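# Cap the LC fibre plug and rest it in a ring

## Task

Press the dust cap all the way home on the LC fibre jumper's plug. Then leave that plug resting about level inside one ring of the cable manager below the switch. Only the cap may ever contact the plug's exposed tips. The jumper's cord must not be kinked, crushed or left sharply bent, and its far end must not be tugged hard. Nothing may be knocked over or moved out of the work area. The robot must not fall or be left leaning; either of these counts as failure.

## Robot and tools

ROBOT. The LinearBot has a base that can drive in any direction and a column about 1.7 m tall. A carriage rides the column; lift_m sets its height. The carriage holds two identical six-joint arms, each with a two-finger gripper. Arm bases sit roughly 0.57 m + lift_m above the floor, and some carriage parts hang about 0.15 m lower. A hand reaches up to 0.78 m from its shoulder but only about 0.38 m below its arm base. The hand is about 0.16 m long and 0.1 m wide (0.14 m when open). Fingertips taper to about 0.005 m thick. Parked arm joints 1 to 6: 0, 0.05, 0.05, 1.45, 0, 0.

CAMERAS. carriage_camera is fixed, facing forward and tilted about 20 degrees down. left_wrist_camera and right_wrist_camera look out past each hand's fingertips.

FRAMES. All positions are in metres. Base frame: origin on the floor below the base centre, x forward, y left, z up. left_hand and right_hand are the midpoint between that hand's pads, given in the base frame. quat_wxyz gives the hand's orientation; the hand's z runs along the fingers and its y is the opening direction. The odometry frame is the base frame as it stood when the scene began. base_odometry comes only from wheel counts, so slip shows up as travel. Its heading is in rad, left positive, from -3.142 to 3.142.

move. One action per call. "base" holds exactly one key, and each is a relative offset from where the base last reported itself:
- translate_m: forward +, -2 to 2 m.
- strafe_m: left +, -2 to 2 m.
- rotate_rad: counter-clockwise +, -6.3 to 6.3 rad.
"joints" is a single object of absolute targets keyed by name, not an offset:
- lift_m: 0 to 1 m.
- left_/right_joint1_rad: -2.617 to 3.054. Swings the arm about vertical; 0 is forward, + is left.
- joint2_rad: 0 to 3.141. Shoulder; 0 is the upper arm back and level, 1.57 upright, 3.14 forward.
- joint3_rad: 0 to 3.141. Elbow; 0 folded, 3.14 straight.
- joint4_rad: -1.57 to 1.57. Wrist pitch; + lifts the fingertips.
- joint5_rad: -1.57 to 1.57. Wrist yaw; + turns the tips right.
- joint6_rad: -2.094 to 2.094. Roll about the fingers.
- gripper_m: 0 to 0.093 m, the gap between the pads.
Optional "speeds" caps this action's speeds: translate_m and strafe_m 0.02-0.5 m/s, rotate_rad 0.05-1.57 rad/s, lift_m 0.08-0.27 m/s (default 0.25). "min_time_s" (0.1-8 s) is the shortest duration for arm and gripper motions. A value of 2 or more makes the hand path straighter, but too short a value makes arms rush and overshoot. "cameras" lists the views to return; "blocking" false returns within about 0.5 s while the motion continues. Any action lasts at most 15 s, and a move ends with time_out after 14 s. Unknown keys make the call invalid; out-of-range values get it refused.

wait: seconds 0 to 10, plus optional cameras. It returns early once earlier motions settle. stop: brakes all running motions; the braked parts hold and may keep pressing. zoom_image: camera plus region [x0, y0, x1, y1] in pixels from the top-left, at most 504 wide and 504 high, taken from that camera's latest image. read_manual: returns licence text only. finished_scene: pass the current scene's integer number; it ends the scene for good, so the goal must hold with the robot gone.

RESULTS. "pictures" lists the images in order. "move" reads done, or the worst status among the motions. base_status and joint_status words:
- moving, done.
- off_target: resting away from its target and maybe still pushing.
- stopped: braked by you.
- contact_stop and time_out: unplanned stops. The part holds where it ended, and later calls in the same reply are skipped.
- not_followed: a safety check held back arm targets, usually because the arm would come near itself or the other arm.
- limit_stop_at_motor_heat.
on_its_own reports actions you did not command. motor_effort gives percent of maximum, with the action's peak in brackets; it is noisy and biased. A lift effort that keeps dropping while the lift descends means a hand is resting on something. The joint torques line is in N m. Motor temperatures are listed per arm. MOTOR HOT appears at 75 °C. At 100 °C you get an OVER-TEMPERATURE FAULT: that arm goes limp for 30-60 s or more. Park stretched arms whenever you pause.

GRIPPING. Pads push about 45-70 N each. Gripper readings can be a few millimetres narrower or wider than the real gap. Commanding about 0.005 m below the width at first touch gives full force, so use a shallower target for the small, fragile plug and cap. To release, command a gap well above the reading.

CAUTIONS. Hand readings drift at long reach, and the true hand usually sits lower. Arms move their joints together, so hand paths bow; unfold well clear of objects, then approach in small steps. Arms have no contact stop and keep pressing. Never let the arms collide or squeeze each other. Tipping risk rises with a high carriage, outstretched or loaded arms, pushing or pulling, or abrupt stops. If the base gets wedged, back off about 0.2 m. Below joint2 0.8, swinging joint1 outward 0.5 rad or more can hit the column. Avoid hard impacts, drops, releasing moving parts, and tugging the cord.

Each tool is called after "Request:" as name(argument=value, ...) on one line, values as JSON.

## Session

Request:
move(joints={"lift_m": 0.9}, cameras=["all"])

Scene clock: 2.93 s.
Joint torques (N m): left_arm=[0.05 3.69 6.5 -0.3 0.07 0.01] | right_arm=[-0.05 4.07 5.75 -0.39 0.01 -0.11]
Motor temperatures (°C): left_arm=[29 38 41 30 29 33 32] | right_arm=[31 36 35 30 31 30 33]
move: done
base_odometry: x=+0.000 y=+0.000 heading=+0.000
base_status: not commanded
joint_positions: lift_m=+0.900 left_joint1_rad=+0.003 left_joint2_rad=+0.028 left_joint3_rad=+0.066 left_joint4_rad=+1.405 left_joint5_rad=-0.009 left_joint6_rad=+0.044 left_gripper_m=+0.09396 right_joint1_rad=+0.019 right_joint2_rad=+0.033 right_joint3_rad=+0.043 right_joint4_rad=+1.494 right_joint5_rad=-0.026 right_joint6_rad=-0.017 right_gripper_m=+0.09396
joint_status: all done
motor_effort: lift_m=+35(43) drive_wheels=+0(5)
left_hand: x=+0.2456 y=+0.3086 z=+1.8902 quat_wxyz=(+0.998, -0.003, +0.064, +0.024) (m; base frame)
right_hand: x=+0.2320 y=-0.3021 z=+1.8862 quat_wxyz=(+0.999, -0.014, +0.033, +0.001) (m; base frame)
pictures: carriage_camera, left_wrist_camera, right_wrist_camera
Images, in order (width x height): carriage_camera 896x504, left_wrist_camera 896x504, right_wrist_camera 896x504.

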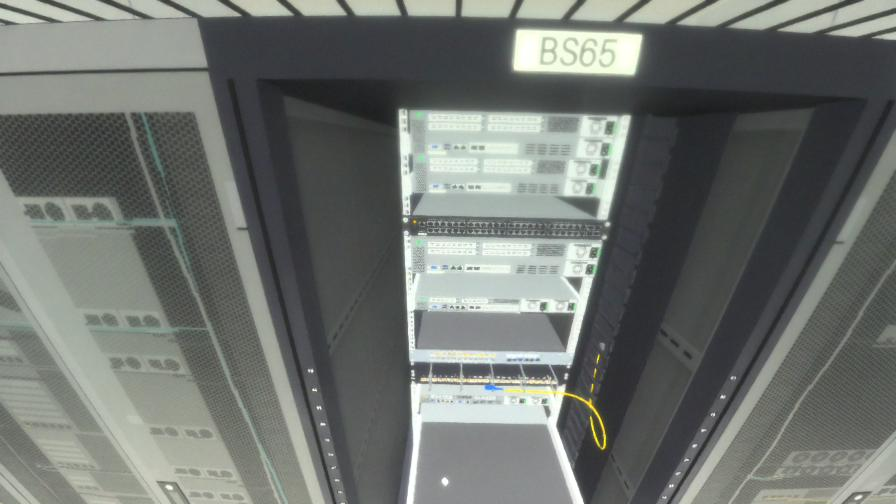

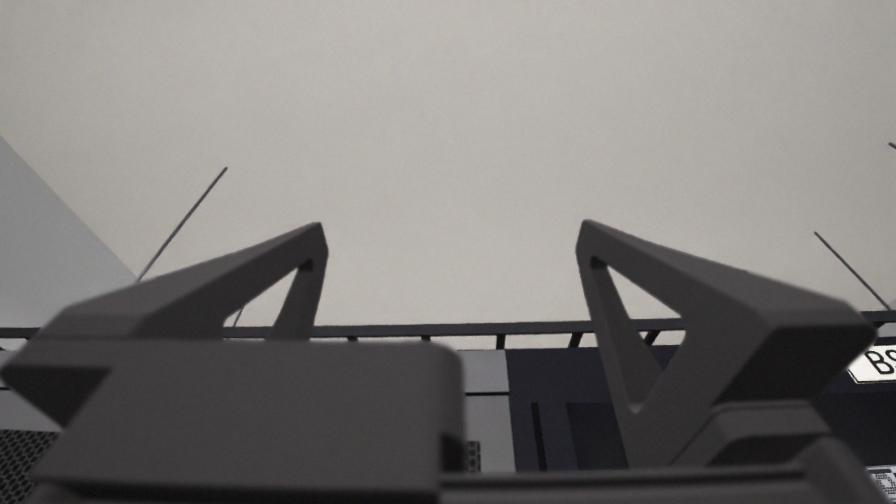

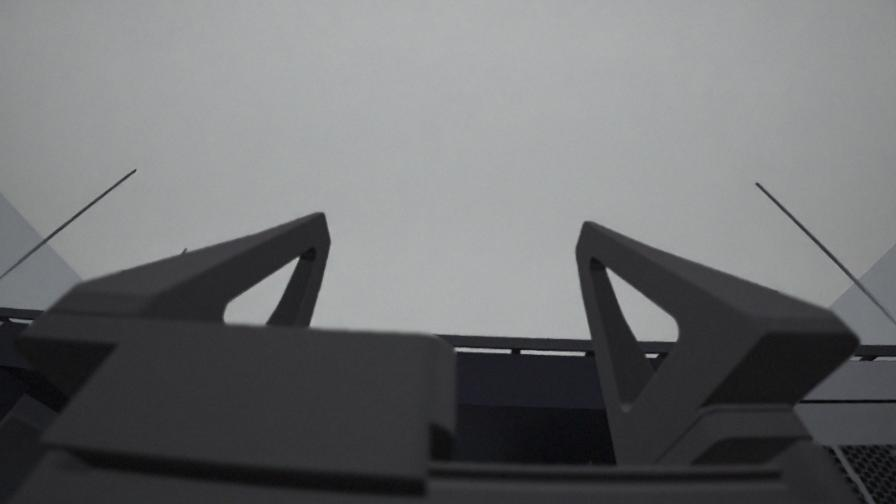

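Request:
zoom_image(camera="carriage_camera", region=[400, 330, 640, 500])

Request:
zoom_image(camera="carriage_camera", region=[430, 465, 465, 500])

Request:
zoom_image(camera="carriage_camera", region=[460, 350, 540, 410])

Scaled by 2.100 from the camera's 896x504 image, which has a finer 1280x720 frame.

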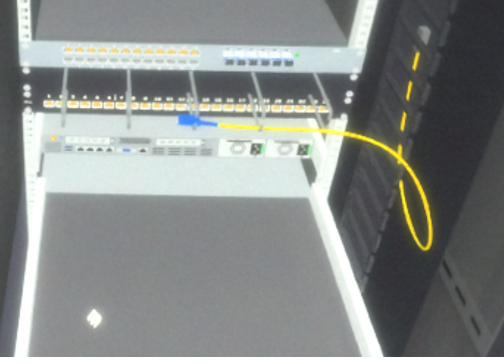

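Scaled by 14.400 from the camera's 896x504 image, which has a finer 1280x720 frame.

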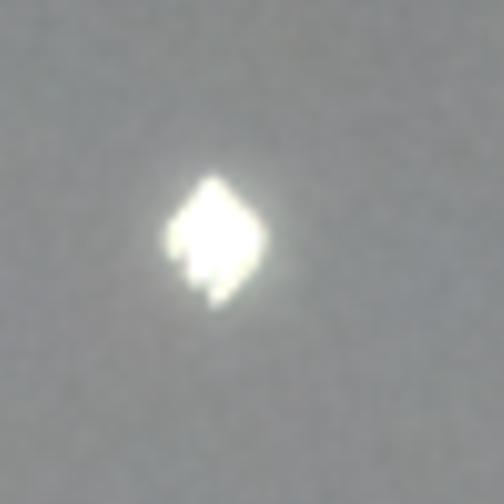

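Scaled by 6.300 from the camera's 896x504 image, which has a finer 1280x720 frame.

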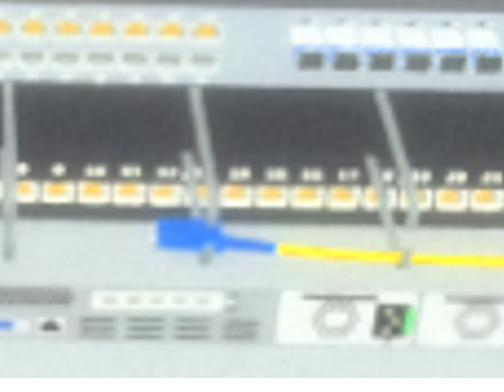

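Request:
move(base={"rotate_rad": -0.056}, joints={"lift_m": 0.6}, speeds={"rotate_rad": 0.15}, cameras=["carriage_camera"])

Request:
zoom_image(camera="carriage_camera", region=[330, 180, 600, 400])

Scene clock: 69.70 s.
Joint torques (N m): left_arm=[0.06 3.7 6.52 -0.3 0.07 0.02] | right_arm=[-0.06 4.07 5.75 -0.37 0.01 -0.11]
move: done
base_odometry: x=+0.000 y=+0.000 heading=-0.056
base_status: done
joint_positions: lift_m=+0.600 left_joint1_rad=+0.003 left_joint2_rad=+0.028 left_joint3_rad=+0.066 left_joint4_rad=+1.405 left_joint5_rad=-0.009 left_joint6_rad=+0.044 left_gripper_m=+0.09396 right_joint1_rad=+0.019 right_joint2_rad=+0.033 right_joint3_rad=+0.043 right_joint4_rad=+1.493 right_joint5_rad=-0.026 right_joint6_rad=-0.017 right_gripper_m=+0.09396
joint_status: all done
motor_effort: lift_m=+35(35) drive_wheels=-4(7)
left_hand: x=+0.2456 y=+0.3086 z=+1.5903 quat_wxyz=(+0.998, -0.003, +0.064, +0.024) (m; base frame)
right_hand: x=+0.2322 y=-0.3021 z=+1.5862 quat_wxyz=(+0.999, -0.014, +0.033, +0.001) (m; base frame)
pictures: carriage_camera
Images, in order (width x height): carriage_camera 896x504.

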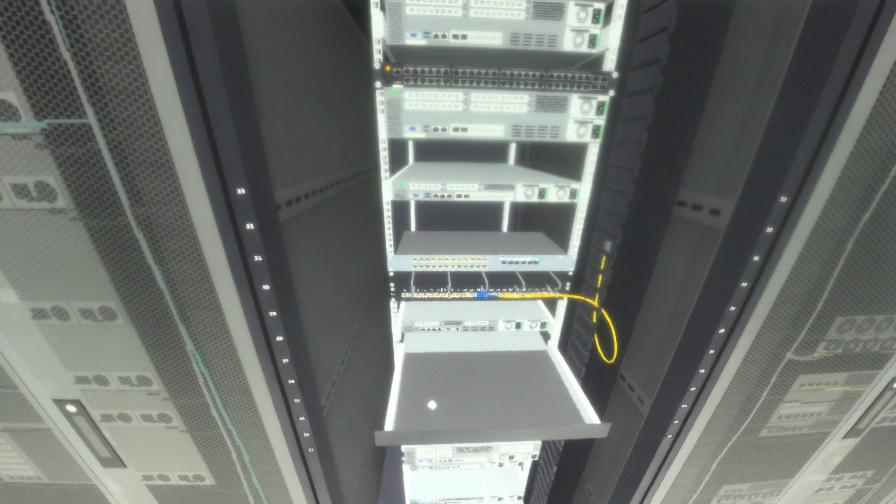

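Scaled by 1.867 from the camera's 896x504 image, which has a finer 1280x720 frame.

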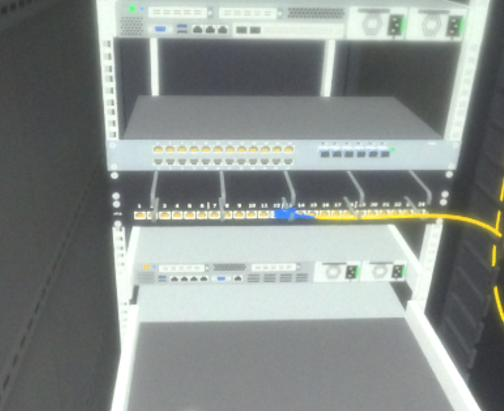

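Request:
move(base={"strafe_m": -0.17}, joints={"lift_m": 0.5}, speeds={"strafe_m": 0.15}, cameras=["carriage_camera"])

Request:
zoom_image(camera="carriage_camera", region=[280, 180, 530, 400])

Scene clock: 126.50 s.
Joint torques (N m): left_arm=[0.08 3.67 6.48 -0.3 0.06 0.01] | right_arm=[-0.08 4.07 5.76 -0.37 0.01 -0.11]
move: done
base_odometry: x=-0.009 y=-0.170 heading=-0.055
base_status: done
joint_positions: lift_m=+0.500 left_joint1_rad=+0.003 left_joint2_rad=+0.028 left_joint3_rad=+0.066 left_joint4_rad=+1.405 left_joint5_rad=-0.009 left_joint6_rad=+0.044 left_gripper_m=+0.09396 right_joint1_rad=+0.019 right_joint2_rad=+0.033 right_joint3_rad=+0.043 right_joint4_rad=+1.493 right_joint5_rad=-0.026 right_joint6_rad=-0.017 right_gripper_m=+0.09396
joint_status: all done
motor_effort: lift_m=+35(36) drive_wheels=-2(13)
left_hand: x=+0.2456 y=+0.3086 z=+1.4903 quat_wxyz=(+0.998, -0.003, +0.064, +0.024) (m; base frame)
right_hand: x=+0.2322 y=-0.3021 z=+1.4862 quat_wxyz=(+0.999, -0.014, +0.033, +0.001) (m; base frame)
pictures: carriage_camera
Images, in order (width x height): carriage_camera 896x504.

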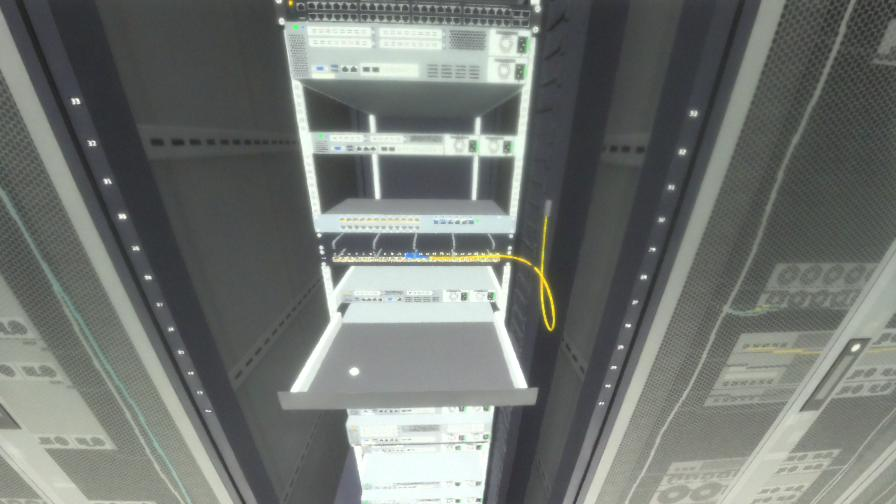

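Scaled by 2.016 from the camera's 896x504 image, which has a finer 1280x720 frame.

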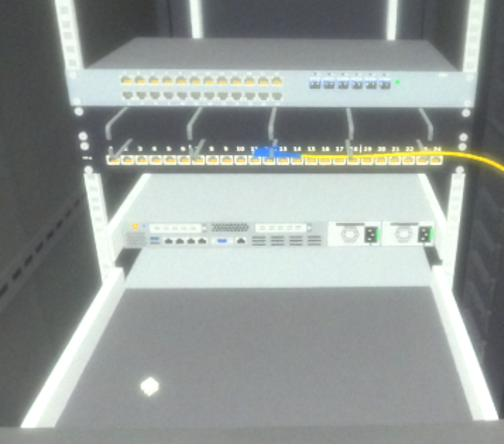

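Request:
move(base={"rotate_rad": 0.03}, joints={"lift_m": 0.45}, speeds={"rotate_rad": 0.1}, cameras=["carriage_camera"])

Request:
zoom_image(camera="carriage_camera", region=[270, 180, 540, 400])

Request:
zoom_image(camera="carriage_camera", region=[345, 335, 385, 375])

Scene clock: 138.27 s.
Joint torques (N m): left_arm=[0.06 3.7 6.5 -0.3 0.06 0.01] | right_arm=[-0.08 4.08 5.75 -0.38 0.01 -0.11]
move: done
base_odometry: x=-0.009 y=-0.170 heading=-0.026
base_status: done
joint_positions: lift_m=+0.450 left_joint1_rad=+0.003 left_joint2_rad=+0.028 left_joint3_rad=+0.066 left_joint4_rad=+1.404 left_joint5_rad=-0.009 left_joint6_rad=+0.044 left_gripper_m=+0.09396 right_joint1_rad=+0.019 right_joint2_rad=+0.033 right_joint3_rad=+0.043 right_joint4_rad=+1.494 right_joint5_rad=-0.026 right_joint6_rad=-0.017 right_gripper_m=+0.09396
joint_status: all done
motor_effort: lift_m=+34(36) drive_wheels=-3(10)
left_hand: x=+0.2457 y=+0.3086 z=+1.4403 quat_wxyz=(+0.998, -0.003, +0.064, +0.024) (m; base frame)
right_hand: x=+0.2321 y=-0.3021 z=+1.4362 quat_wxyz=(+0.999, -0.014, +0.033, +0.001) (m; base frame)
pictures: carriage_camera
Images, in order (width x height): carriage_camera 896x504.

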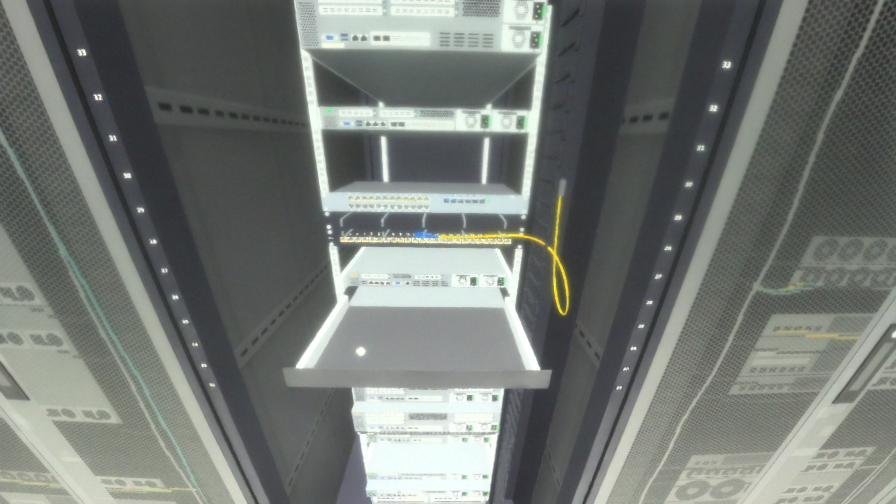

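Scaled by 1.867 from the camera's 896x504 image, which has a finer 1280x720 frame.

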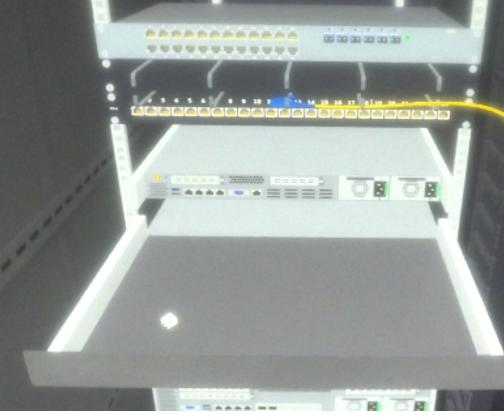

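Scaled by 12.600 from the camera's 896x504 image, which has a finer 1280x720 frame.

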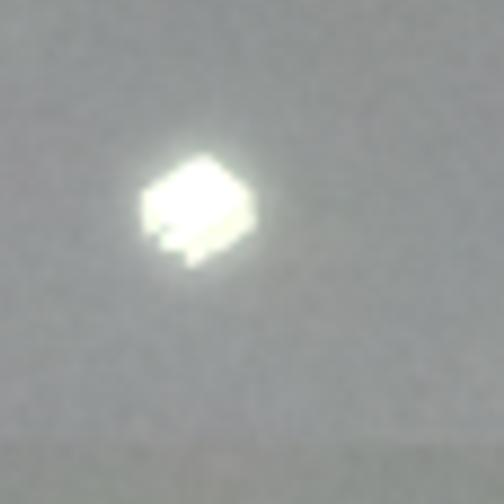

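Request:
move(base={"translate_m": 0.12}, joints={"lift_m": 0.55}, speeds={"translate_m": 0.1})

Request:
move(joints={"left_joint1_rad": -0.443, "left_joint2_rad": 2.098, "left_joint3_rad": 1.568, "left_joint4_rad": -1.275, "left_joint5_rad": -0.075, "left_joint6_rad": 0.25}, min_time_s=3, cameras=["left_wrist_camera", "carriage_camera"])

Request:
zoom_image(camera="left_wrist_camera", region=[300, 60, 600, 260])

Scene clock: 157.70 s.
Joint torques (N m): left_arm=[0.08 3.66 6.46 -0.3 0.07 0.02] | right_arm=[-0.05 4.1 5.71 -0.41 0.01 -0.11]
move: done
base_odometry: x=+0.111 y=-0.173 heading=-0.026
base_status: done
joint_positions: lift_m=+0.550 left_joint1_rad=+0.003 left_joint2_rad=+0.028 left_joint3_rad=+0.066 left_joint4_rad=+1.404 left_joint5_rad=-0.009 left_joint6_rad=+0.044 left_gripper_m=+0.09396 right_joint1_rad=+0.019 right_joint2_rad=+0.033 right_joint3_rad=+0.043 right_joint4_rad=+1.494 right_joint5_rad=-0.026 right_joint6_rad=-0.017 right_gripper_m=+0.09396
joint_status: all done
motor_effort: lift_m=+35(43) drive_wheels=+3(9)
left_hand: x=+0.2457 y=+0.3086 z=+1.5402 quat_wxyz=(+0.998, -0.003, +0.064, +0.024) (m; base frame)
right_hand: x=+0.2320 y=-0.3021 z=+1.5362 quat_wxyz=(+0.999, -0.014, +0.033, +0.001) (m; base frame)
pictures: none

Scene clock: 161.00 s.
Joint torques (N m): left_arm=[-10 6.11 -1.68 -0.74 0.98 0.58] | right_arm=[-0.08 4.08 5.75 -0.39 0.01 -0.11]
move: off_target
base_odometry: x=+0.111 y=-0.173 heading=-0.026
base_status: not commanded
joint_positions: lift_m=+0.550 left_joint1_rad=-0.318 left_joint2_rad=+1.916 left_joint3_rad=+1.671 left_joint4_rad=-1.141 left_joint5_rad=-0.185 left_joint6_rad=+0.188 left_gripper_m=+0.09387 right_joint1_rad=+0.019 right_joint2_rad=+0.033 right_joint3_rad=+0.043 right_joint4_rad=+1.494 right_joint5_rad=-0.026 right_joint6_rad=-0.017 right_gripper_m=+0.09396
joint_status: left_joint1_rad off_target (ended at -0.318, target -0.443); left_joint2_rad off_target (ended at +1.915, target +2.098); left_joint3_rad off_target (ended at +1.671, target +1.568); left_joint4_rad off_target (ended at -1.141, target -1.275); left_joint5_rad off_target (ended at -0.185, target -0.075); left_joint6_rad off_target (ended at +0.188, target +0.250)
motor_effort: lift_m=+31(35) drive_wheels=+2(6)
left_hand: x=+0.6113 y=+0.2101 z=+1.2242 quat_wxyz=(+0.098, +0.240, +0.962, +0.086) (m; base frame)
right_hand: x=+0.2320 y=-0.3021 z=+1.5365 quat_wxyz=(+0.999, -0.014, +0.033, +0.001) (m; base frame)
pictures: carriage_camera, left_wrist_camera
Images, in order (width x height): carriage_camera 896x504, left_wrist_camera 896x504.

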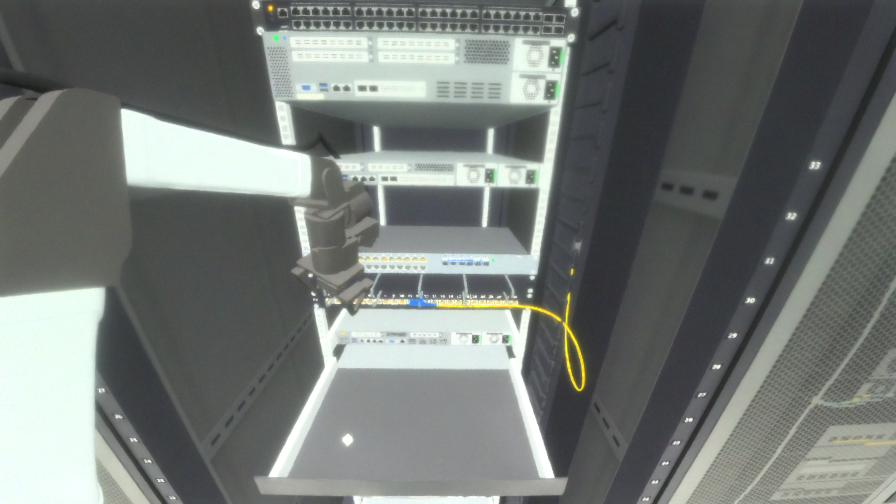

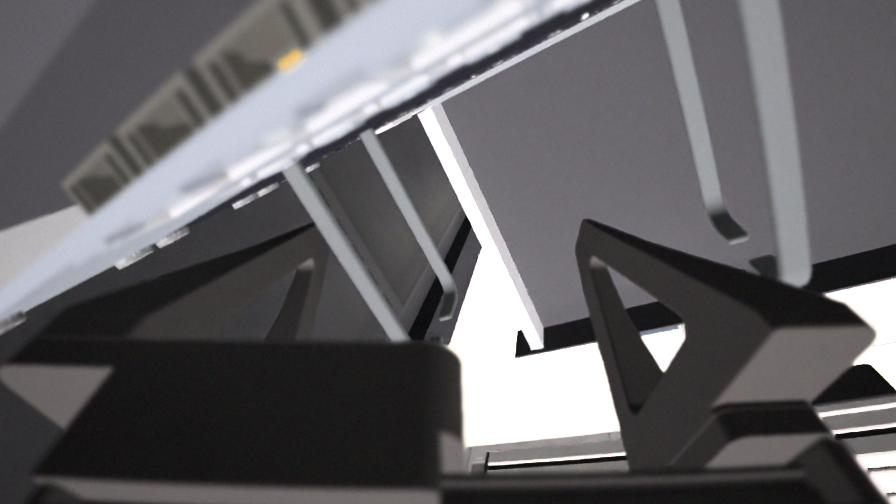

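Scaled by 1.680 from the camera's 896x504 image, which has a finer 1280x720 frame.

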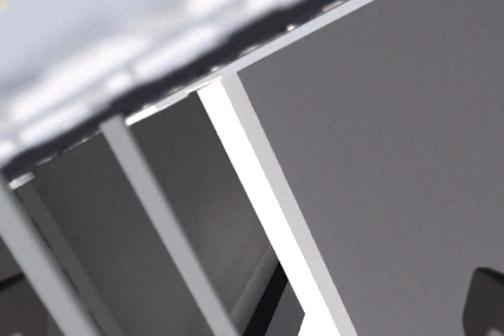

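Request:
move(joints={"left_joint1_rad": -0.30, "left_joint2_rad": 1.85, "left_joint3_rad": 1.66, "left_joint4_rad": -1.02, "left_joint5_rad": -0.12, "left_joint6_rad": 0.19}, min_time_s=1.5, cameras=["left_wrist_camera", "carriage_camera"])

Request:
zoom_image(camera="carriage_camera", region=[240, 140, 500, 340])

Scene clock: 179.17 s.
Joint torques (N m): left_arm=[0.14 -11.54 6.64 1.57 0.27 0.01] | right_arm=[-0.08 4.07 5.76 -0.39 0.01 -0.11]
Motor temperatures (°C): left_arm=[34 39 44 30 30 33 32] | right_arm=[31 36 38 30 31 30 33]
move: off_target
base_odometry: x=+0.111 y=-0.173 heading=-0.026
base_status: not commanded
joint_positions: lift_m=+0.550 left_joint1_rad=-0.301 left_joint2_rad=+1.884 left_joint3_rad=+1.669 left_joint4_rad=-1.087 left_joint5_rad=-0.151 left_joint6_rad=+0.189 left_gripper_m=+0.09387 right_joint1_rad=+0.019 right_joint2_rad=+0.033 right_joint3_rad=+0.043 right_joint4_rad=+1.494 right_joint5_rad=-0.026 right_joint6_rad=-0.017 right_gripper_m=+0.09396
joint_status: left_joint4_rad off_target (ended at -1.088, target -1.020); left_joint5_rad off_target (ended at -0.151, target -0.120); the others done
motor_effort: lift_m=+32(32) drive_wheels=+0(6)
left_hand: x=+0.6230 y=+0.2076 z=+1.2381 quat_wxyz=(+0.137, +0.230, +0.961, +0.067) (m; base frame)
right_hand: x=+0.2320 y=-0.3021 z=+1.5365 quat_wxyz=(+0.999, -0.014, +0.033, +0.001) (m; base frame)
pictures: carriage_camera, left_wrist_camera
Images, in order (width x height): carriage_camera 896x504, left_wrist_camera 896x504.

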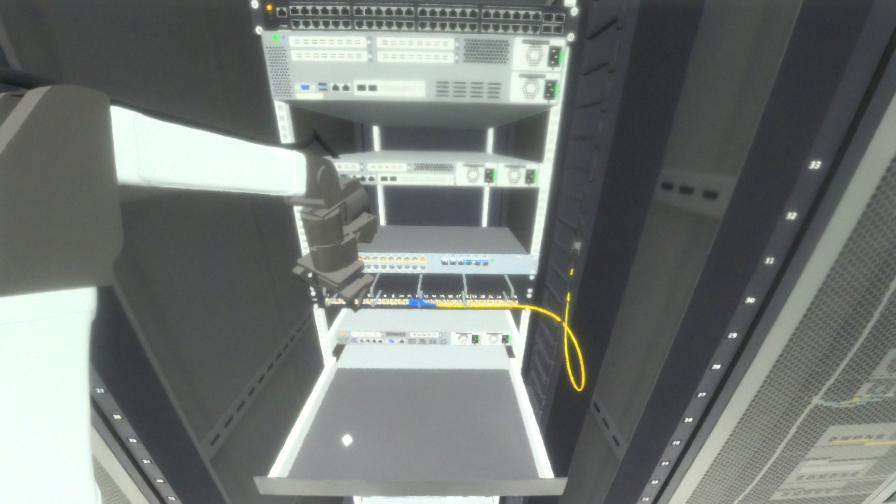

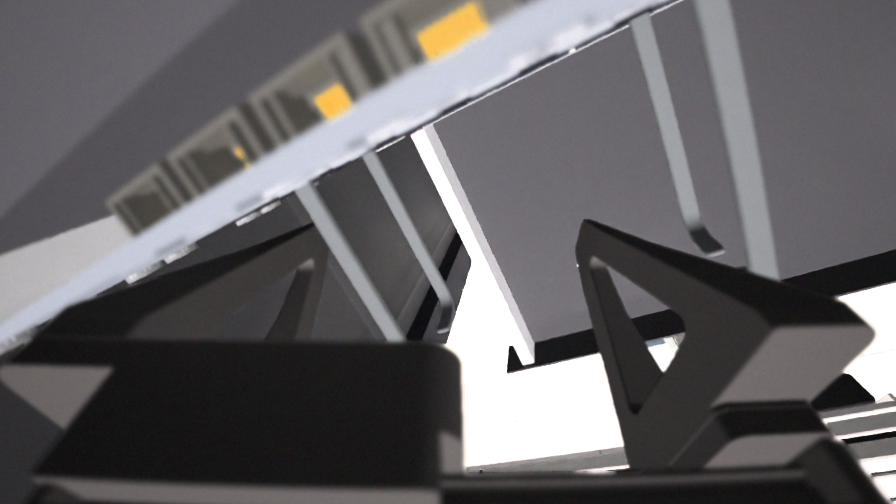

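Scaled by 1.938 from the camera's 896x504 image, which has a finer 1280x720 frame.

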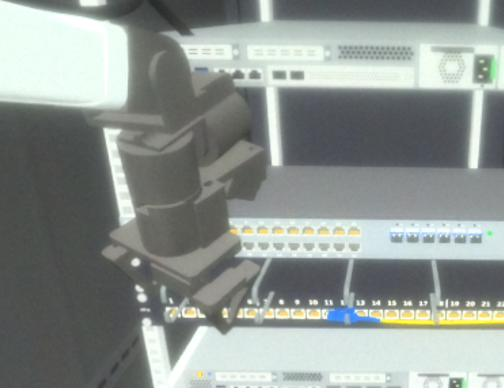

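Request:
move(base={"translate_m": -0.13}, speeds={"translate_m": 0.05}, cameras=["left_wrist_camera", "carriage_camera"])

Request:
zoom_image(camera="carriage_camera", region=[280, 180, 540, 400])

Scene clock: 196.90 s.
Joint torques (N m): left_arm=[-0.01 -11.41 6.75 1.11 0.11 0.01] | right_arm=[-0.08 4.08 5.76 -0.4 0.01 -0.11]
Motor temperatures (°C): left_arm=[32 44 45 32 30 33 32] | right_arm=[31 36 38 30 31 30 33]
move: done
base_odometry: x=-0.019 y=-0.170 heading=-0.026
base_status: done
joint_positions: lift_m=+0.550 left_joint1_rad=-0.299 left_joint2_rad=+1.882 left_joint3_rad=+1.669 left_joint4_rad=-1.034 left_joint5_rad=-0.132 left_joint6_rad=+0.188 left_gripper_m=+0.09387 right_joint1_rad=+0.019 right_joint2_rad=+0.033 right_joint3_rad=+0.043 right_joint4_rad=+1.494 right_joint5_rad=-0.026 right_joint6_rad=-0.017 right_gripper_m=+0.09396
joint_status: not commanded
on_its_own: left_joint4_rad moved +0.054 to your old target -1.020
motor_effort: lift_m=+32(32) drive_wheels=+2(8)
left_hand: x=+0.6344 y=+0.2017 z=+1.2422 quat_wxyz=(+0.164, +0.227, +0.958, +0.056) (m; base frame)
right_hand: x=+0.2321 y=-0.3021 z=+1.5364 quat_wxyz=(+0.999, -0.014, +0.033, +0.001) (m; base frame)
pictures: carriage_camera, left_wrist_camera
Images, in order (width x height): carriage_camera 896x504, left_wrist_camera 896x504.

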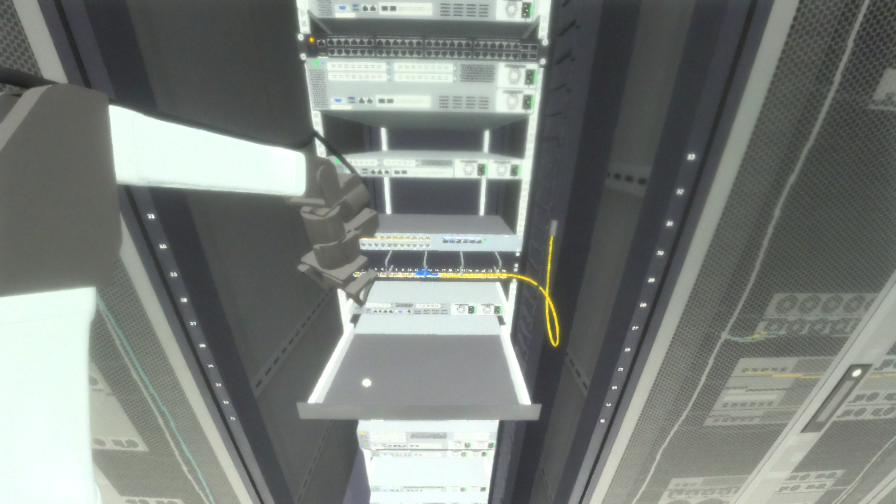

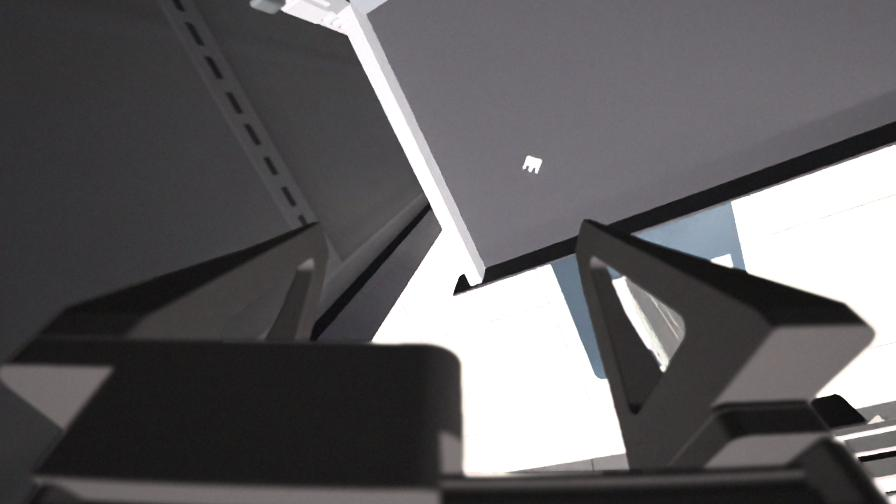

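Scaled by 1.938 from the camera's 896x504 image, which has a finer 1280x720 frame.

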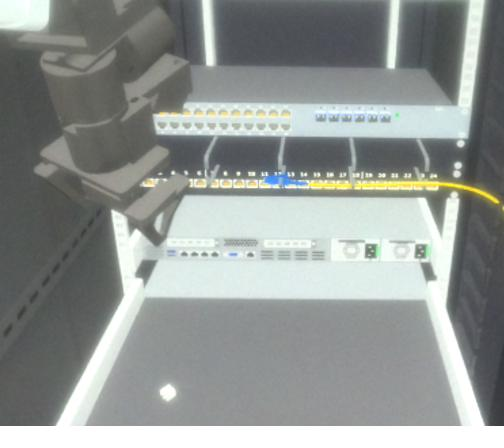

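Request:
zoom_image(camera="left_wrist_camera", region=[507, 140, 557, 190])

Scaled by 10.080 from the camera's 896x504 image, which has a finer 1280x720 frame.

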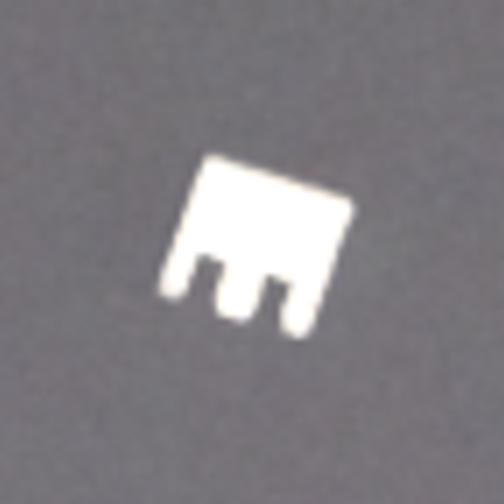

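Request:
move(joints={"left_joint1_rad": -0.446, "left_joint2_rad": 2.287, "left_joint3_rad": 1.725, "left_joint4_rad": -1.238, "left_joint5_rad": -0.035, "left_joint6_rad": 0.158}, min_time_s=2.5)

Request:
move(base={"translate_m": 0.07}, speeds={"translate_m": 0.05}, cameras=["left_wrist_camera", "carriage_camera"])

Request:
zoom_image(camera="carriage_camera", region=[300, 200, 560, 480])

Scene clock: 236.67 s.
Joint torques (N m): left_arm=[-0.57 -9.26 8.94 -0.42 0.15 -0.1] | right_arm=[-0.08 4.08 5.74 -0.38 0.01 -0.11]
Motor temperatures (°C): left_arm=[30 54 46 32 29 33 32] | right_arm=[31 36 38 30 31 30 33]
move: done
base_odometry: x=-0.019 y=-0.170 heading=-0.026
base_status: not commanded
joint_positions: lift_m=+0.550 left_joint1_rad=-0.438 left_joint2_rad=+2.272 left_joint3_rad=+1.694 left_joint4_rad=-1.224 left_joint5_rad=-0.048 left_joint6_rad=+0.169 left_gripper_m=+0.09387 right_joint1_rad=+0.019 right_joint2_rad=+0.033 right_joint3_rad=+0.043 right_joint4_rad=+1.494 right_joint5_rad=-0.026 right_joint6_rad=-0.017 right_gripper_m=+0.09396
joint_status: all done
motor_effort: lift_m=+32(32) drive_wheels=+1(6)
left_hand: x=+0.5555 y=+0.1568 z=+1.0948 quat_wxyz=(-0.111, +0.299, +0.947, +0.039) (m; base frame)
right_hand: x=+0.2321 y=-0.3021 z=+1.5364 quat_wxyz=(+0.999, -0.014, +0.033, +0.001) (m; base frame)
pictures: none

Scene clock: 238.60 s.
Joint torques (N m): left_arm=[-0.49 -9.39 8.91 -0.39 0.15 -0.08] | right_arm=[-0.09 4.08 5.76 -0.37 0.01 -0.11]
move: done
base_odometry: x=+0.051 y=-0.172 heading=-0.026
base_status: done
joint_positions: lift_m=+0.550 left_joint1_rad=-0.439 left_joint2_rad=+2.273 left_joint3_rad=+1.694 left_joint4_rad=-1.228 left_joint5_rad=-0.047 left_joint6_rad=+0.169 left_gripper_m=+0.09387 right_joint1_rad=+0.019 right_joint2_rad=+0.033 right_joint3_rad=+0.043 right_joint4_rad=+1.493 right_joint5_rad=-0.026 right_joint6_rad=-0.017 right_gripper_m=+0.09396
joint_status: not commanded
motor_effort: lift_m=+32(32) drive_wheels=-6(9)
left_hand: x=+0.5541 y=+0.1568 z=+1.0948 quat_wxyz=(-0.113, +0.300, +0.946, +0.039) (m; base frame)
right_hand: x=+0.2322 y=-0.3021 z=+1.5364 quat_wxyz=(+0.999, -0.014, +0.033, +0.001) (m; base frame)
pictures: carriage_camera, left_wrist_camera
Images, in order (width x height): carriage_camera 896x504, left_wrist_camera 896x504.

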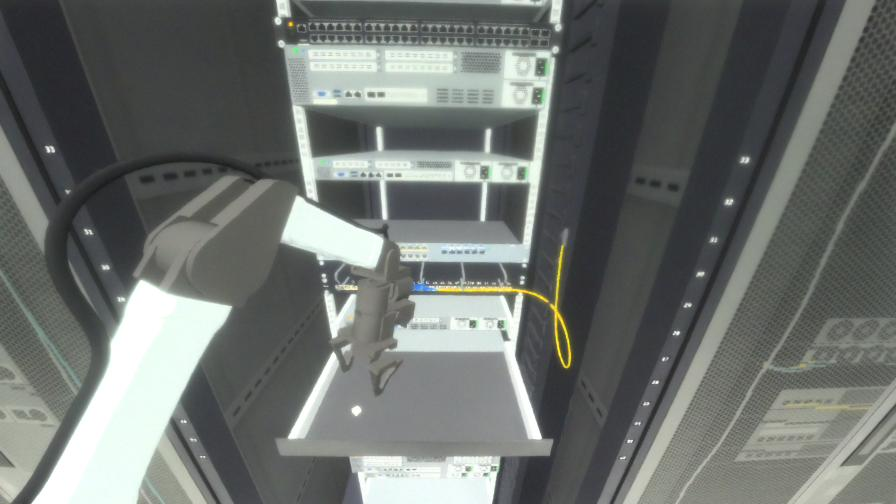

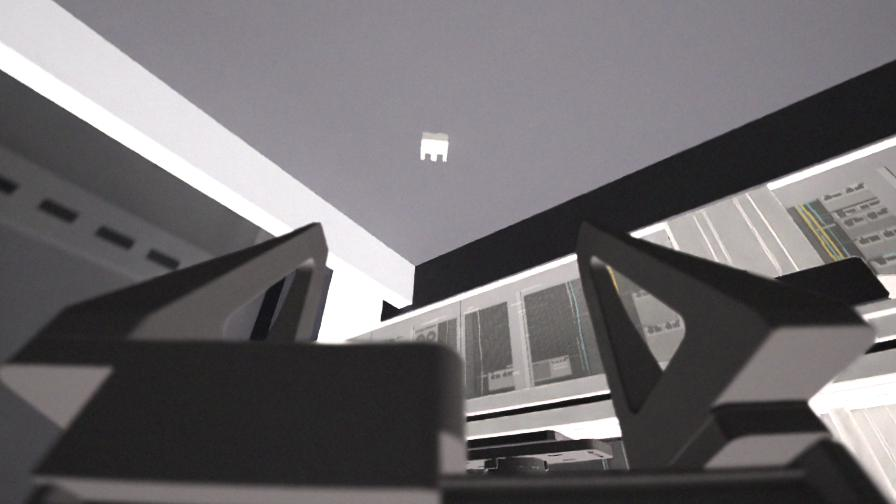

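Scaled by 1.800 from the camera's 896x504 image, which has a finer 1280x720 frame.

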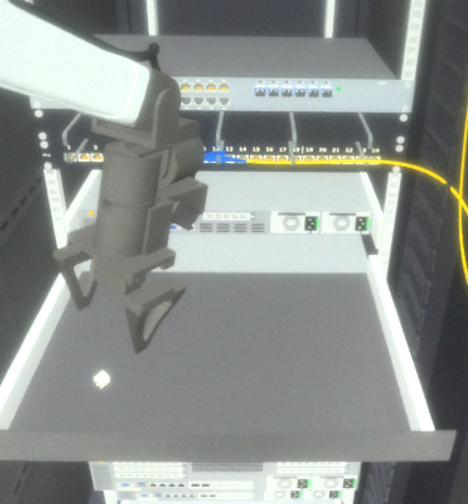

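Request:
zoom_image(camera="left_wrist_camera", region=[409, 120, 459, 170])

Scaled by 10.080 from the camera's 896x504 image, which has a finer 1280x720 frame.

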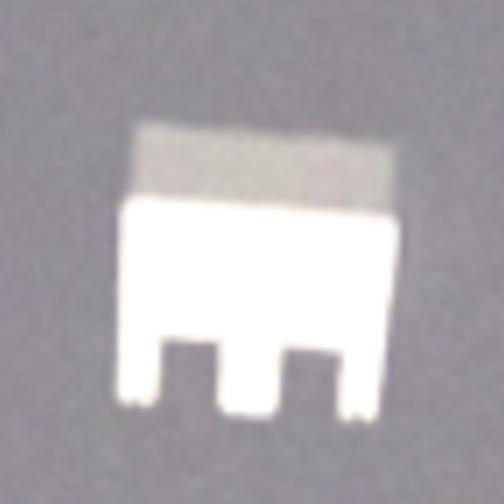

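Request:
move(joints={"left_joint1_rad": -0.418, "left_joint2_rad": 2.31, "left_joint3_rad": 1.737, "left_joint4_rad": -1.247, "left_joint5_rad": -0.07, "left_joint6_rad": 0.24, "lift_m": 0.515}, min_time_s=1.2, speeds={"lift_m": 0.08}, cameras=["left_wrist_camera"])

Request:
zoom_image(camera="left_wrist_camera", region=[380, 130, 520, 270])

Scene clock: 265.13 s.
Joint torques (N m): left_arm=[0.62 -9.35 8.84 -0.46 -0.07 0.12] | right_arm=[-0.06 4.08 5.74 -0.37 0.01 -0.11]
move: done
base_odometry: x=+0.051 y=-0.172 heading=-0.026
base_status: not commanded
joint_positions: lift_m=+0.515 left_joint1_rad=-0.426 left_joint2_rad=+2.294 left_joint3_rad=+1.706 left_joint4_rad=-1.233 left_joint5_rad=-0.057 left_joint6_rad=+0.228 left_gripper_m=+0.09387 right_joint1_rad=+0.019 right_joint2_rad=+0.033 right_joint3_rad=+0.043 right_joint4_rad=+1.493 right_joint5_rad=-0.026 right_joint6_rad=-0.017 right_gripper_m=+0.09396
joint_status: all done
motor_effort: lift_m=+34(35) drive_wheels=-4(5)
left_hand: x=+0.5568 y=+0.1630 z=+1.0544 quat_wxyz=(-0.121, +0.322, +0.938, +0.040) (m; base frame)
right_hand: x=+0.2322 y=-0.3021 z=+1.5012 quat_wxyz=(+0.999, -0.014, +0.033, +0.001) (m; base frame)
pictures: left_wrist_camera
Images, in order (width x height): left_wrist_camera 896x504.

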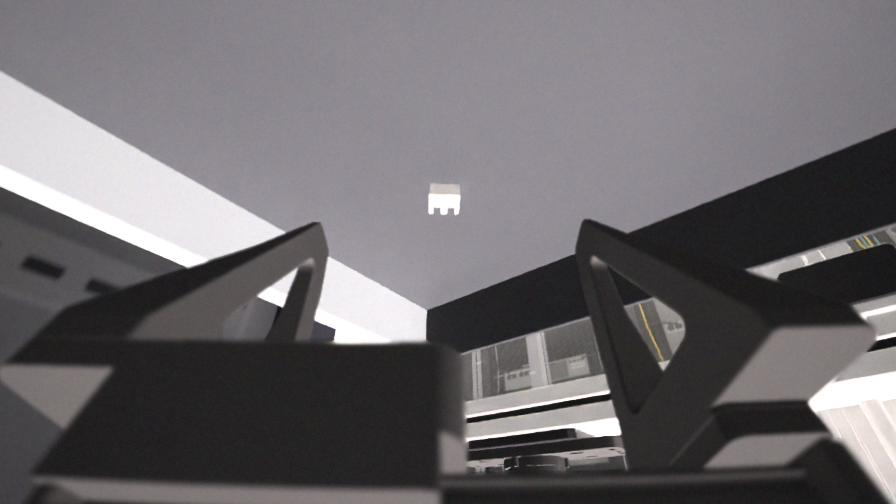

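Scaled by 3.600 from the camera's 896x504 image, which has a finer 1280x720 frame.

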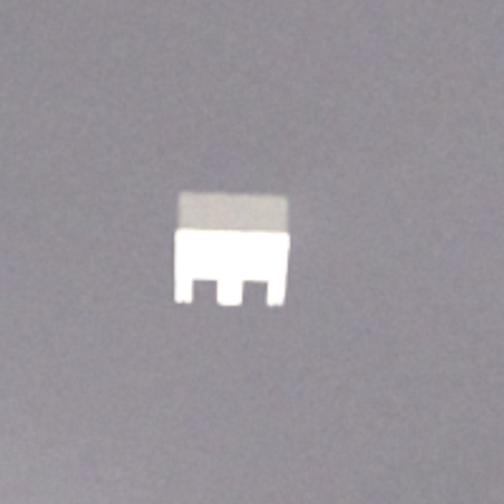

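Request:
move(joints={"left_joint1_rad": -0.409, "lift_m": 0.497}, min_time_s=0.8, speeds={"lift_m": 0.08}, cameras=["left_wrist_camera"])

Request:
zoom_image(camera="left_wrist_camera", region=[380, 150, 520, 290])

Scene clock: 278.40 s.
Joint torques (N m): left_arm=[0.87 -9.94 8.28 -0.44 -0.06 0.11] | right_arm=[-0.06 4.08 5.78 -0.37 0.01 -0.11]
Motor temperatures (°C): left_arm=[30 49 49 31 29 33 32] | right_arm=[31 36 39 30 31 30 33]
move: done
base_odometry: x=+0.051 y=-0.172 heading=-0.026
base_status: not commanded
joint_positions: lift_m=+0.497 left_joint1_rad=-0.419 left_joint2_rad=+2.302 left_joint3_rad=+1.713 left_joint4_rad=-1.237 left_joint5_rad=-0.058 left_joint6_rad=+0.229 left_gripper_m=+0.09387 right_joint1_rad=+0.019 right_joint2_rad=+0.033 right_joint3_rad=+0.043 right_joint4_rad=+1.493 right_joint5_rad=-0.026 right_joint6_rad=-0.017 right_gripper_m=+0.09396
joint_status: all done
motor_effort: lift_m=+34(35) drive_wheels=-1(5)
left_hand: x=+0.5580 y=+0.1654 z=+1.0353 quat_wxyz=(-0.124, +0.319, +0.939, +0.041) (m; base frame)
right_hand: x=+0.2322 y=-0.3021 z=+1.4833 quat_wxyz=(+0.999, -0.014, +0.033, +0.001) (m; base frame)
pictures: left_wrist_camera
Images, in order (width x height): left_wrist_camera 896x504.

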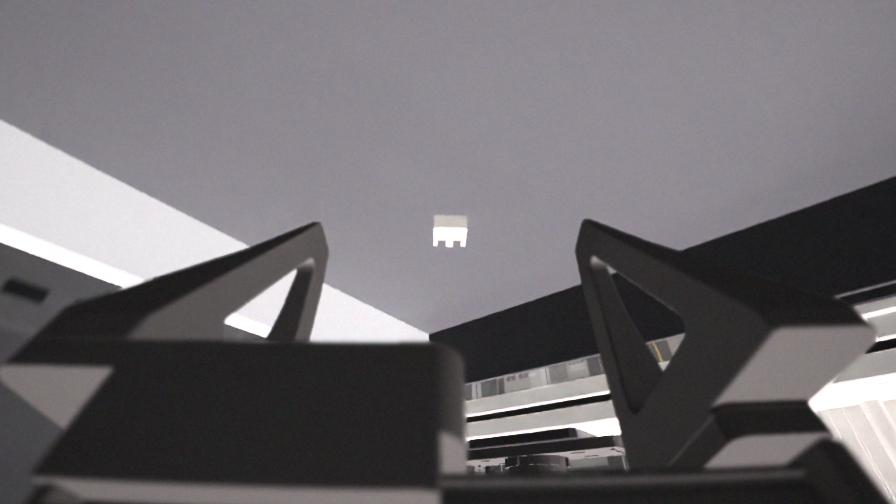

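Scaled by 3.600 from the camera's 896x504 image, which has a finer 1280x720 frame.

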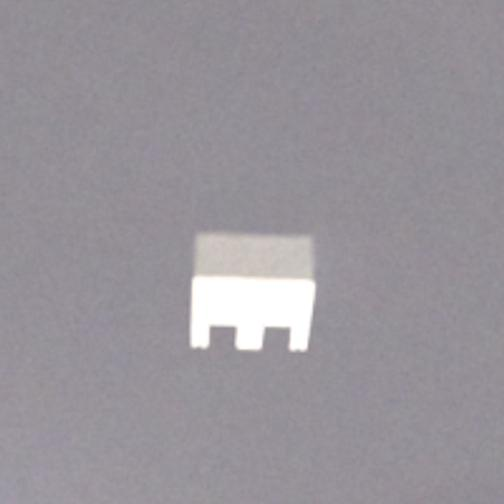

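Request:
move(joints={"lift_m": 0.4835}, speeds={"lift_m": 0.08}, cameras=["left_wrist_camera"])

Request:
zoom_image(camera="left_wrist_camera", region=[380, 170, 520, 310])

Scene clock: 284.40 s.
Joint torques (N m): left_arm=[0.66 -10.24 8.05 -0.43 -0.06 0.11] | right_arm=[-0.06 4.01 5.75 -0.37 0.01 -0.11]
move: done
base_odometry: x=+0.051 y=-0.172 heading=-0.026
base_status: not commanded
joint_positions: lift_m=+0.484 left_joint1_rad=-0.416 left_joint2_rad=+2.304 left_joint3_rad=+1.715 left_joint4_rad=-1.239 left_joint5_rad=-0.059 left_joint6_rad=+0.229 left_gripper_m=+0.09387 right_joint1_rad=+0.019 right_joint2_rad=+0.033 right_joint3_rad=+0.043 right_joint4_rad=+1.493 right_joint5_rad=-0.026 right_joint6_rad=-0.017 right_gripper_m=+0.09396
joint_status: all done
motor_effort: lift_m=+34(36) drive_wheels=-3(5)
left_hand: x=+0.5586 y=+0.1663 z=+1.0214 quat_wxyz=(-0.125, +0.318, +0.939, +0.041) (m; base frame)
right_hand: x=+0.2322 y=-0.3021 z=+1.4697 quat_wxyz=(+0.999, -0.014, +0.033, +0.001) (m; base frame)
pictures: left_wrist_camera
Images, in order (width x height): left_wrist_camera 896x504.

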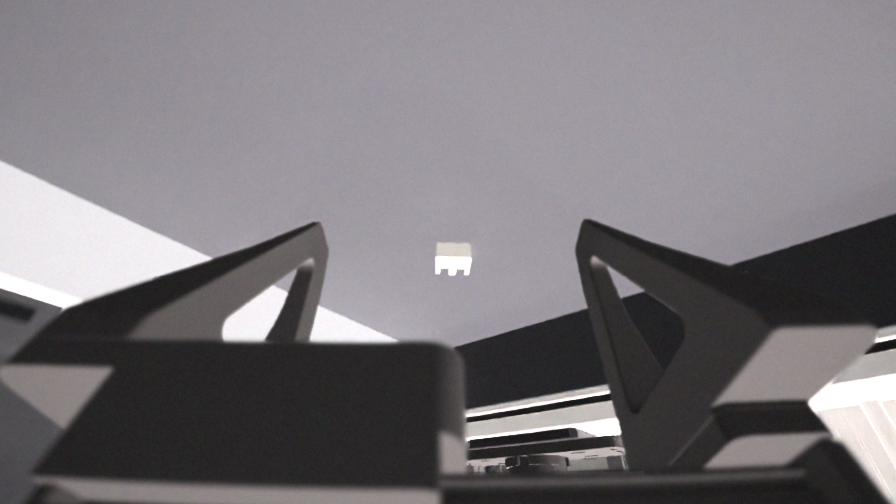

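Scaled by 3.600 from the camera's 896x504 image, which has a finer 1280x720 frame.

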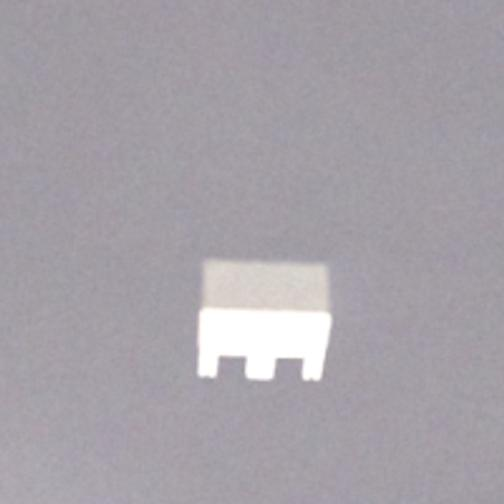

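Request:
move(joints={"lift_m": 0.480}, speeds={"lift_m": 0.08})

Request:
move(joints={"left_gripper_m": 0.02}, min_time_s=1.5, cameras=["left_wrist_camera"])

Request:
zoom_image(camera="left_wrist_camera", region=[380, 190, 520, 310])

Scene clock: 290.50 s.
Joint torques (N m): left_arm=[0.66 -10.19 7.35 -0.29 -0.07 0.09] | right_arm=[-0.06 4.07 5.75 -0.37 0.01 -0.11]
move: done
base_odometry: x=+0.051 y=-0.172 heading=-0.026
base_status: not commanded
joint_positions: lift_m=+0.480 left_joint1_rad=-0.416 left_joint2_rad=+2.304 left_joint3_rad=+1.723 left_joint4_rad=-1.250 left_joint5_rad=-0.058 left_joint6_rad=+0.231 left_gripper_m=+0.09387 right_joint1_rad=+0.019 right_joint2_rad=+0.033 right_joint3_rad=+0.043 right_joint4_rad=+1.494 right_joint5_rad=-0.026 right_joint6_rad=-0.017 right_gripper_m=+0.09396
joint_status: all done
motor_effort: lift_m=+33(33) drive_wheels=-3(5)
left_hand: x=+0.5584 y=+0.1663 z=+1.0202 quat_wxyz=(-0.127, +0.319, +0.938, +0.041) (m; base frame)
right_hand: x=+0.2321 y=-0.3021 z=+1.4664 quat_wxyz=(+0.999, -0.014, +0.033, +0.001) (m; base frame)
pictures: none

Scene clock: 292.30 s.
Joint torques (N m): left_arm=[0.66 -10.18 7.31 -0.3 -0.07 0.09] | right_arm=[-0.06 4.08 5.75 -0.38 0.01 -0.11]
move: done
base_odometry: x=+0.051 y=-0.172 heading=-0.026
base_status: not commanded
joint_positions: lift_m=+0.480 left_joint1_rad=-0.416 left_joint2_rad=+2.304 left_joint3_rad=+1.723 left_joint4_rad=-1.253 left_joint5_rad=-0.058 left_joint6_rad=+0.231 left_gripper_m=+0.02013 right_joint1_rad=+0.019 right_joint2_rad=+0.033 right_joint3_rad=+0.043 right_joint4_rad=+1.494 right_joint5_rad=-0.026 right_joint6_rad=-0.017 right_gripper_m=+0.09396
joint_status: all done
motor_effort: lift_m=+33(33) drive_wheels=+0(6)
left_hand: x=+0.5579 y=+0.1664 z=+1.0203 quat_wxyz=(-0.128, +0.319, +0.938, +0.041) (m; base frame)
right_hand: x=+0.2321 y=-0.3021 z=+1.4664 quat_wxyz=(+0.999, -0.014, +0.033, +0.001) (m; base frame)
pictures: left_wrist_camera
Images, in order (width x height): left_wrist_camera 896x504.

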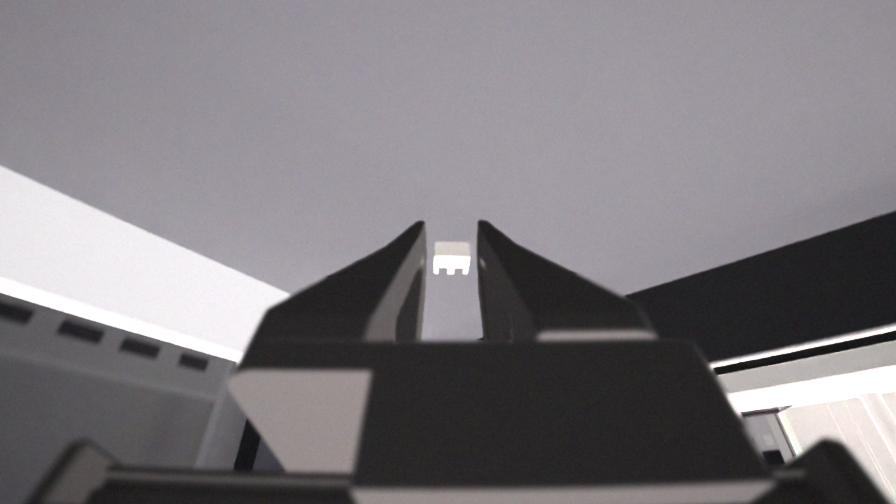

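Scaled by 3.600 from the camera's 896x504 image, which has a finer 1280x720 frame.

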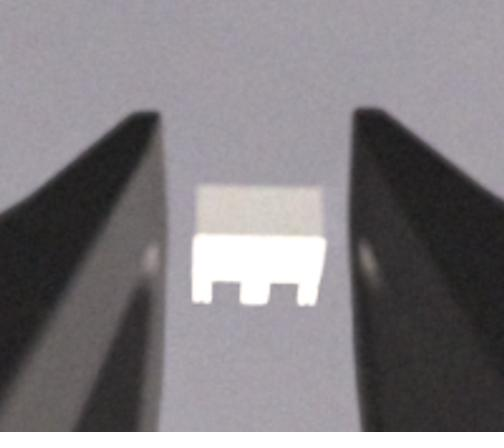

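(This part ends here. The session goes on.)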